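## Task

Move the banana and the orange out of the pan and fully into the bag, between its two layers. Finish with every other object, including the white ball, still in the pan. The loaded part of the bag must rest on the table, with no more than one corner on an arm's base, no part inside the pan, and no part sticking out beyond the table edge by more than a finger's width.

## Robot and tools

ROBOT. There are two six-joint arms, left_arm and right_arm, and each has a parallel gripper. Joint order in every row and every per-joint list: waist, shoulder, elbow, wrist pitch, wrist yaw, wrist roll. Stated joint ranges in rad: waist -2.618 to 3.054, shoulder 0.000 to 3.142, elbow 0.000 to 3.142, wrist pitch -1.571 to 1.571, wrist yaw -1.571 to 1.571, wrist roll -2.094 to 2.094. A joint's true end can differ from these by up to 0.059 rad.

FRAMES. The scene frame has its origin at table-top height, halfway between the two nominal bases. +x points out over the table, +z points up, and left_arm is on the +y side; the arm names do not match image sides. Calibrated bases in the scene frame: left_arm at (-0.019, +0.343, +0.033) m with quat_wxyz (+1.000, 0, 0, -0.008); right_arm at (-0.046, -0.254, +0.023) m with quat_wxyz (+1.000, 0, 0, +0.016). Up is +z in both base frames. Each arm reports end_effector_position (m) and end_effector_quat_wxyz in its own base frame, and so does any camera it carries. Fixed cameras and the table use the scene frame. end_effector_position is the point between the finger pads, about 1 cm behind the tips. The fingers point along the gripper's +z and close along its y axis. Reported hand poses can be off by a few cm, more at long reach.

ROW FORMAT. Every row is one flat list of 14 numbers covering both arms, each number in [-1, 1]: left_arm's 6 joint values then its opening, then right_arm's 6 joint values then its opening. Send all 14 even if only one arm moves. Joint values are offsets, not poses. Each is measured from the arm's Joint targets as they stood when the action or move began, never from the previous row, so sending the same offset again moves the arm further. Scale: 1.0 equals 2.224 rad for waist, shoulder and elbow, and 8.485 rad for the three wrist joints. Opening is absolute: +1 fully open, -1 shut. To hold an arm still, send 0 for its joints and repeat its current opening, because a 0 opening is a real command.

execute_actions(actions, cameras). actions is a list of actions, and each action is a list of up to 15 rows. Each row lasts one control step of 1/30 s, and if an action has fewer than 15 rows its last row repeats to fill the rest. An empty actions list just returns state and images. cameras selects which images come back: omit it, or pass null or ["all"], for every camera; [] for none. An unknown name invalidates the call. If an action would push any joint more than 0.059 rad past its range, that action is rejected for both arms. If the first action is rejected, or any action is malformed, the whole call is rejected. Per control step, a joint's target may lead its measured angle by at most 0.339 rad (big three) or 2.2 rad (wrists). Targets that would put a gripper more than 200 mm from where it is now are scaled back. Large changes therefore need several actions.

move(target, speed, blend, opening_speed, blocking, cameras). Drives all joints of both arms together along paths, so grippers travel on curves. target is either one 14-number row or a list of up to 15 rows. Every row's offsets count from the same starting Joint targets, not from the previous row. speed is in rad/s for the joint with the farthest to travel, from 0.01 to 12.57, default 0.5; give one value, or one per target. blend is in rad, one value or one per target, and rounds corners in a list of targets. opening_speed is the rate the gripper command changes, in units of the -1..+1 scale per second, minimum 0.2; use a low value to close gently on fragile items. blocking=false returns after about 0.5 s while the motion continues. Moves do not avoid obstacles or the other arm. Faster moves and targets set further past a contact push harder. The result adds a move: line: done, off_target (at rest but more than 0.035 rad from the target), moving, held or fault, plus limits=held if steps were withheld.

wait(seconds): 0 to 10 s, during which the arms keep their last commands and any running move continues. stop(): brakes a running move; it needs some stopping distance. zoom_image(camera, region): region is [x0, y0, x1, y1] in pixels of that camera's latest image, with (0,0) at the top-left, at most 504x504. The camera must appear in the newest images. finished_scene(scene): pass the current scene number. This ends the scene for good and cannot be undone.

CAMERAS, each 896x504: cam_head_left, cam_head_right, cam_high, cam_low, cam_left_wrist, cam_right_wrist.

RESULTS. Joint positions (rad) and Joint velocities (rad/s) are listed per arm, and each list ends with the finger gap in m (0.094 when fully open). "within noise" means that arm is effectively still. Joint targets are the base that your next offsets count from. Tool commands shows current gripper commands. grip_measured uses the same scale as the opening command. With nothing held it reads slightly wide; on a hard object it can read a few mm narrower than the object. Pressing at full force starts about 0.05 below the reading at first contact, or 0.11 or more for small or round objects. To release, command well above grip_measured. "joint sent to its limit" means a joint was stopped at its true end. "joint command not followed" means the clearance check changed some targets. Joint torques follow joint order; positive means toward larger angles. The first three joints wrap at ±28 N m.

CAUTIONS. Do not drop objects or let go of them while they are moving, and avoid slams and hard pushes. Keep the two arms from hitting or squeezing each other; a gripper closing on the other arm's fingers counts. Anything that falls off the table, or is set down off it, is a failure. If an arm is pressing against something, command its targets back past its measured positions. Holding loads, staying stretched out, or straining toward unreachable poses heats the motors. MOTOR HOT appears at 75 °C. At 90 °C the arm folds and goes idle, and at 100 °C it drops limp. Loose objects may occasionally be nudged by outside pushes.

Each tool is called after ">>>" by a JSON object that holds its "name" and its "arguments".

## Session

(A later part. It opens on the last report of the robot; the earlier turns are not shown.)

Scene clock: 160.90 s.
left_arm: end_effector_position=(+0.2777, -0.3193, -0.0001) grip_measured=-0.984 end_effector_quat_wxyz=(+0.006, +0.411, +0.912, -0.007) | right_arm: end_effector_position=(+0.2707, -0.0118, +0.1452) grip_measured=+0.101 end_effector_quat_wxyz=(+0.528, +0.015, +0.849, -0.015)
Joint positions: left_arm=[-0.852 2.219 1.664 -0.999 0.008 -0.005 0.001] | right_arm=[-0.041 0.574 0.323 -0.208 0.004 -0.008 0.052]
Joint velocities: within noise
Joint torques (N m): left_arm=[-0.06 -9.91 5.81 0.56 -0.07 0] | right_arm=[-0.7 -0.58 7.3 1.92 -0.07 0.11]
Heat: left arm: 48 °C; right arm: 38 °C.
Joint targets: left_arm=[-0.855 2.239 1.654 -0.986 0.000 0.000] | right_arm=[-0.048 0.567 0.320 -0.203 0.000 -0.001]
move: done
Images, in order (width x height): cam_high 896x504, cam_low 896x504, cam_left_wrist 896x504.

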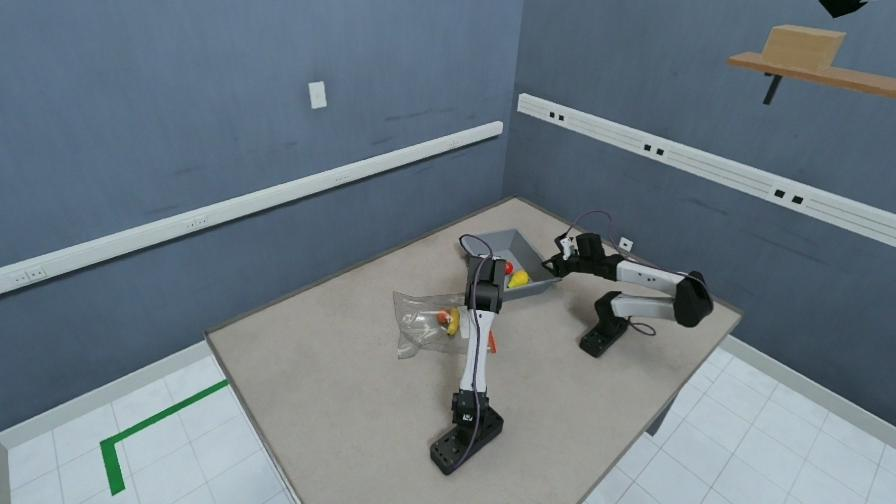

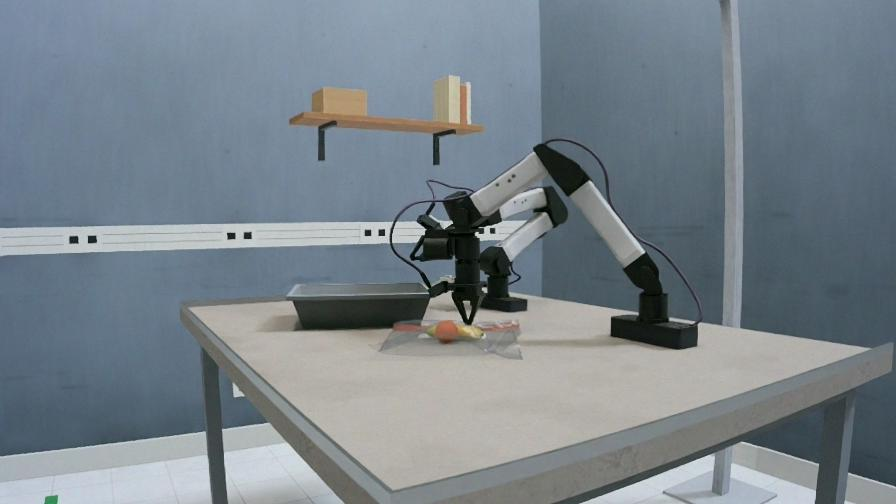

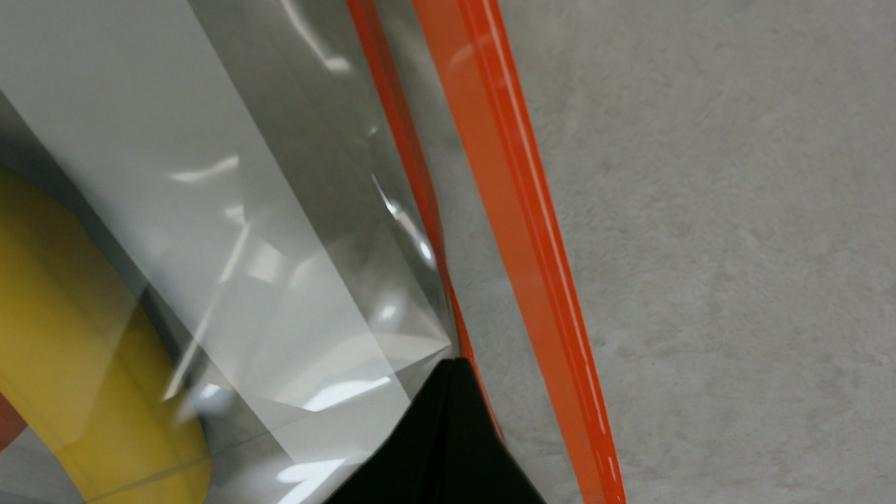

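>>> {"name": "move", "arguments": {"target": [0,0.0055,-0.0106,0.0042,0,0,-1,0,0,0,0,0,0,0.1], "speed": 0.1, "cameras": []}}

>>> {"name": "move", "arguments": {"target": [0,0,0,0,0,0,-0.5,0,0,0,0,0,0,0.1], "opening_speed": 0.3, "cameras": ["cam_left_wrist","cam_low"]}}

Scene clock: 162.10 s.
left_arm: end_effector_position=(+0.2776, -0.3193, -0.0102) grip_measured=-0.984 end_effector_quat_wxyz=(+0.006, +0.411, +0.912, -0.007) | right_arm: end_effector_position=(+0.2707, -0.0118, +0.1452) grip_measured=+0.101 end_effector_quat_wxyz=(+0.528, +0.015, +0.849, -0.015)
Joint positions: left_arm=[-0.852 2.231 1.641 -0.963 0.008 -0.005 0.001] | right_arm=[-0.041 0.574 0.323 -0.208 0.004 -0.008 0.052]
Joint velocities: within noise
Joint torques (N m): left_arm=[-0.09 -9.87 5.68 0.59 -0.07 0] | right_arm=[-0.69 -0.57 7.31 1.92 -0.06 0.12]
Heat: left arm: 48 °C; right arm: 38 °C.
Joint targets: left_arm=[-0.855 2.251 1.631 -0.951 0.000 0.000] | right_arm=[-0.048 0.567 0.320 -0.203 0.000 -0.001]
move: done
No camera images: "cameras" was empty.

Scene clock: 163.97 s.
left_arm: end_effector_position=(+0.2780, -0.3196, -0.0101) grip_measured=-0.502 end_effector_quat_wxyz=(+0.007, +0.411, +0.912, -0.008) | right_arm: end_effector_position=(+0.2707, -0.0118, +0.1452) grip_measured=+0.101 end_effector_quat_wxyz=(+0.528, +0.015, +0.849, -0.015)
Joint positions: left_arm=[-0.852 2.231 1.641 -0.962 0.008 -0.005 0.023] | right_arm=[-0.041 0.574 0.323 -0.208 0.004 -0.008 0.052]
Joint velocities: within noise
Joint torques (N m): left_arm=[-0.1 -9.89 5.68 0.57 -0.07 0] | right_arm=[-0.69 -0.57 7.31 1.92 -0.07 0.11]
Heat: left arm: 48 °C; right arm: 38 °C.
Joint targets: left_arm=[-0.855 2.251 1.631 -0.951 0.000 0.000] | right_arm=[-0.048 0.567 0.320 -0.203 0.000 -0.001]
move: done
Images, in order (width x height): cam_low 896x504, cam_left_wrist 896x504.

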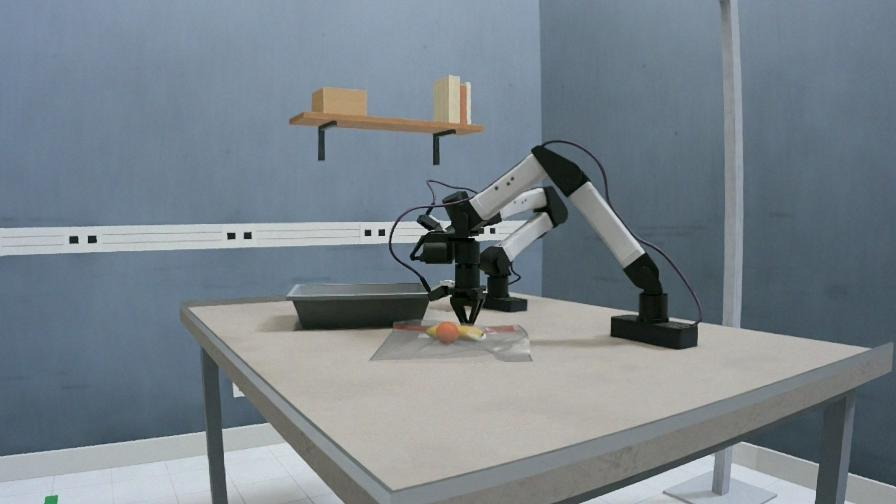

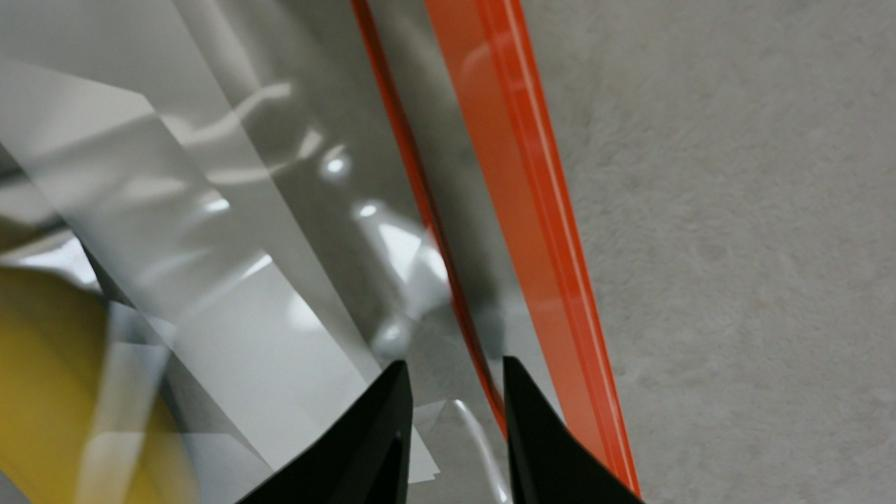

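>>> {"name": "move", "arguments": {"target": [[0,-0.0313,0.2033,-0.0615,0,0,-0.4,0,0,0,0,0,0,0.1],[0,-0.7572,-0.5895,0.0882,0,0,-0.4,0,0,0,0,0,0,0.1],[0.25,-0.7572,-0.5895,0.0882,0,0,-0.4,0,0,0,0,0,0,0.1]], "speed": [0.2,0.5,0.5], "blend": [0.03,0.05,0]}}

>>> {"name": "zoom_image", "arguments": {"camera": "cam_head_left", "region": [280, 180, 540, 350]}}

>>> {"name": "zoom_image", "arguments": {"camera": "cam_low", "region": [340, 270, 560, 384]}}

>>> {"name": "zoom_image", "arguments": {"camera": "cam_high", "region": [370, 210, 590, 380]}}

Scene clock: 171.90 s.
left_arm: end_effector_position=(+0.2587, -0.0829, +0.1490) grip_measured=-0.402 end_effector_quat_wxyz=(+0.524, +0.129, +0.837, -0.085) | right_arm: end_effector_position=(+0.2707, -0.0118, +0.1452) grip_measured=+0.101 end_effector_quat_wxyz=(+0.528, +0.015, +0.849, -0.015)
Joint positions: left_arm=[-0.306 0.573 0.331 -0.209 0.007 -0.005 0.028] | right_arm=[-0.041 0.574 0.323 -0.208 0.004 -0.008 0.052]
Joint velocities: within noise
Joint torques (N m): left_arm=[0.75 -0.36 7.65 2.41 -0.06 -0.01] | right_arm=[-0.66 -0.59 7.31 1.92 -0.07 0.11]
Heat: left arm: 47 °C; right arm: 36 °C.
Joint targets: left_arm=[-0.299 0.567 0.320 -0.202 0.000 0.000] | right_arm=[-0.048 0.567 0.320 -0.203 0.000 -0.001]
move: done

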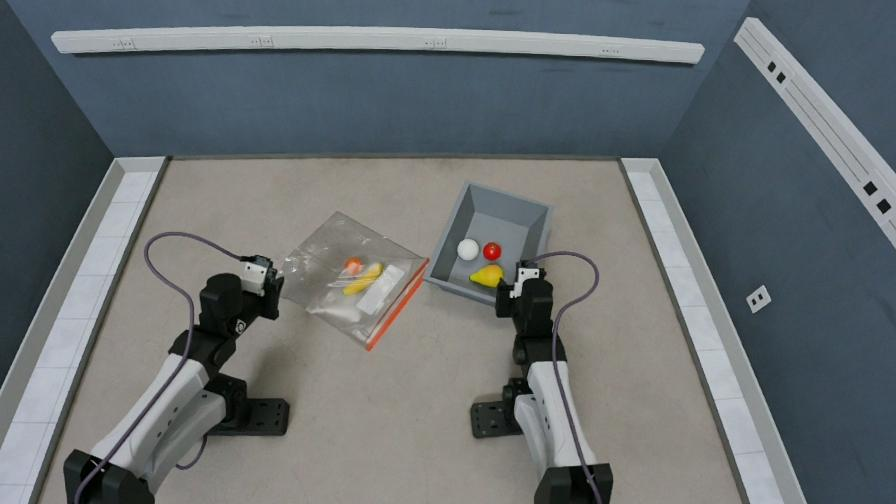

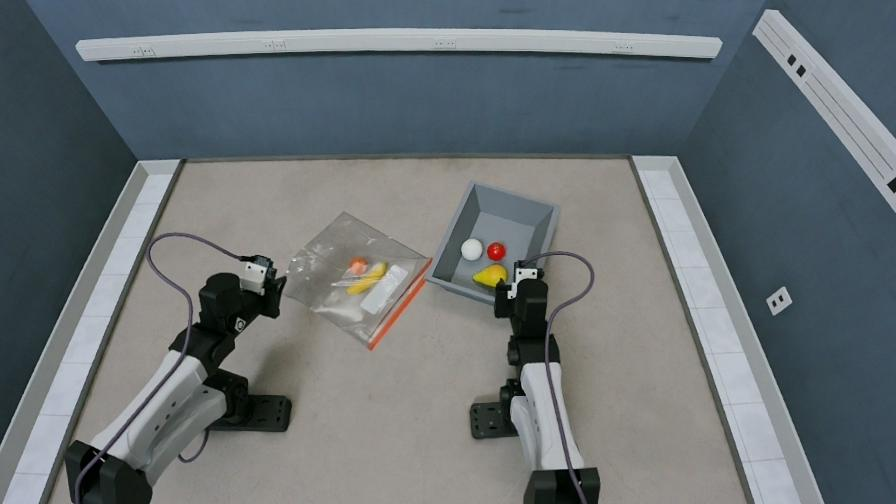

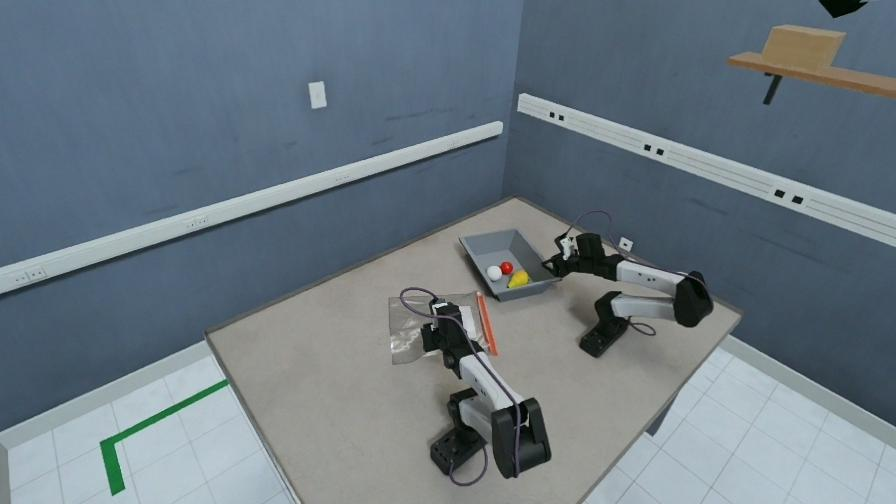

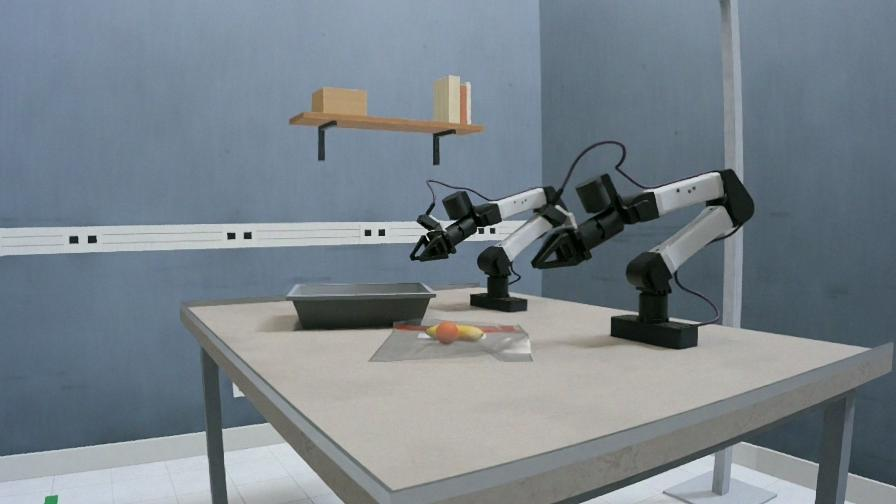

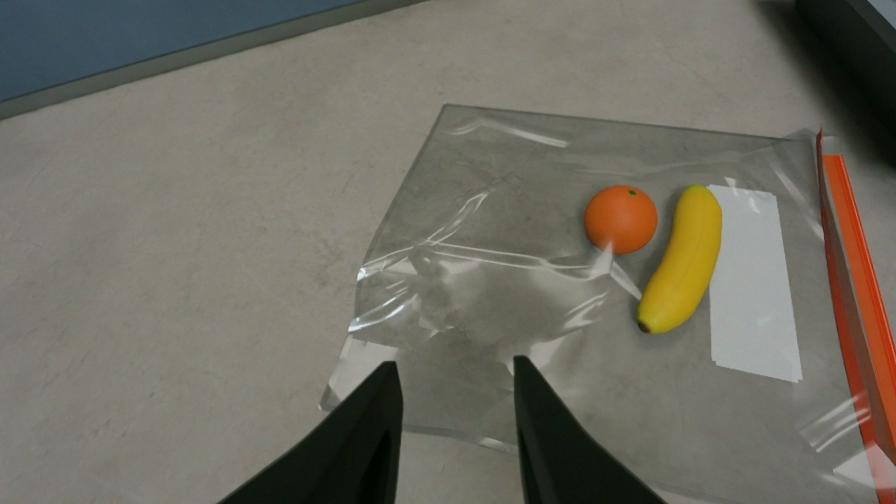

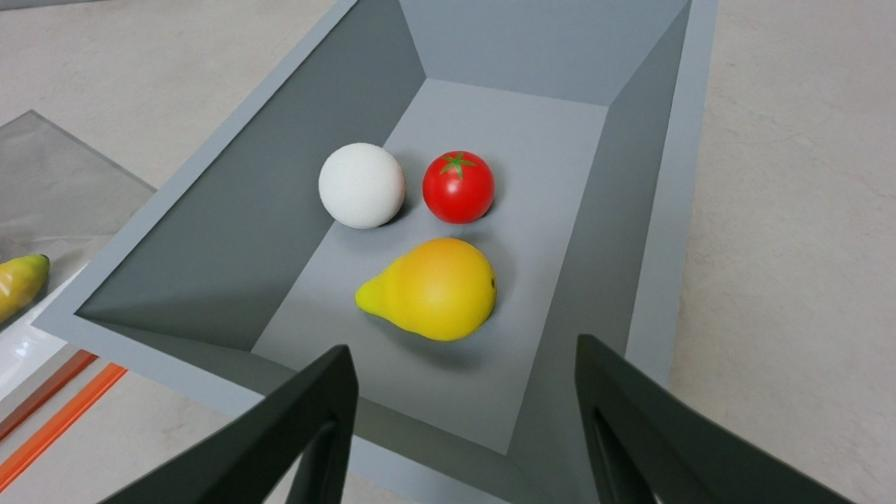

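Scaled by 1.938 from the camera's 896x504 image, which has a finer 1280x720 frame.

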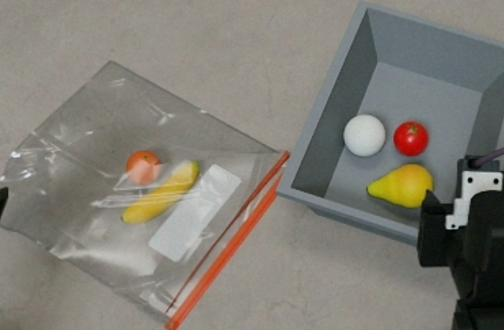

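Scaled by 2.291 from the camera's 896x504 image, which has a finer 1280x720 frame.

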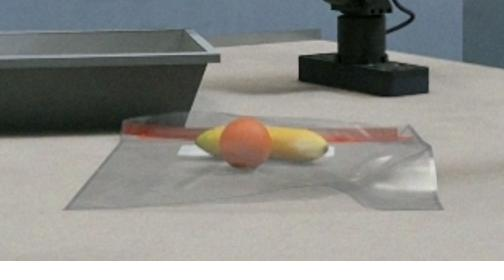

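Scaled by 2.291 from the camera's 896x504 image, which has a finer 1280x720 frame.

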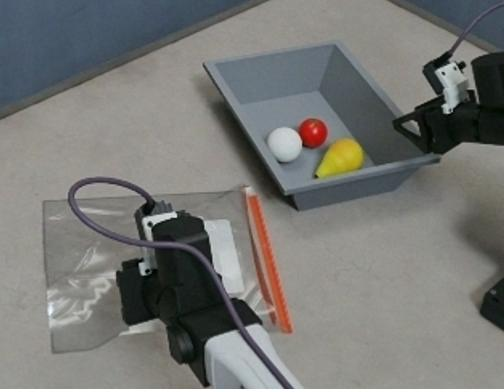

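Perfect result.

>>> {"name": "finished_scene", "arguments": {"scene": 2}}

The scene is finished: the task was done.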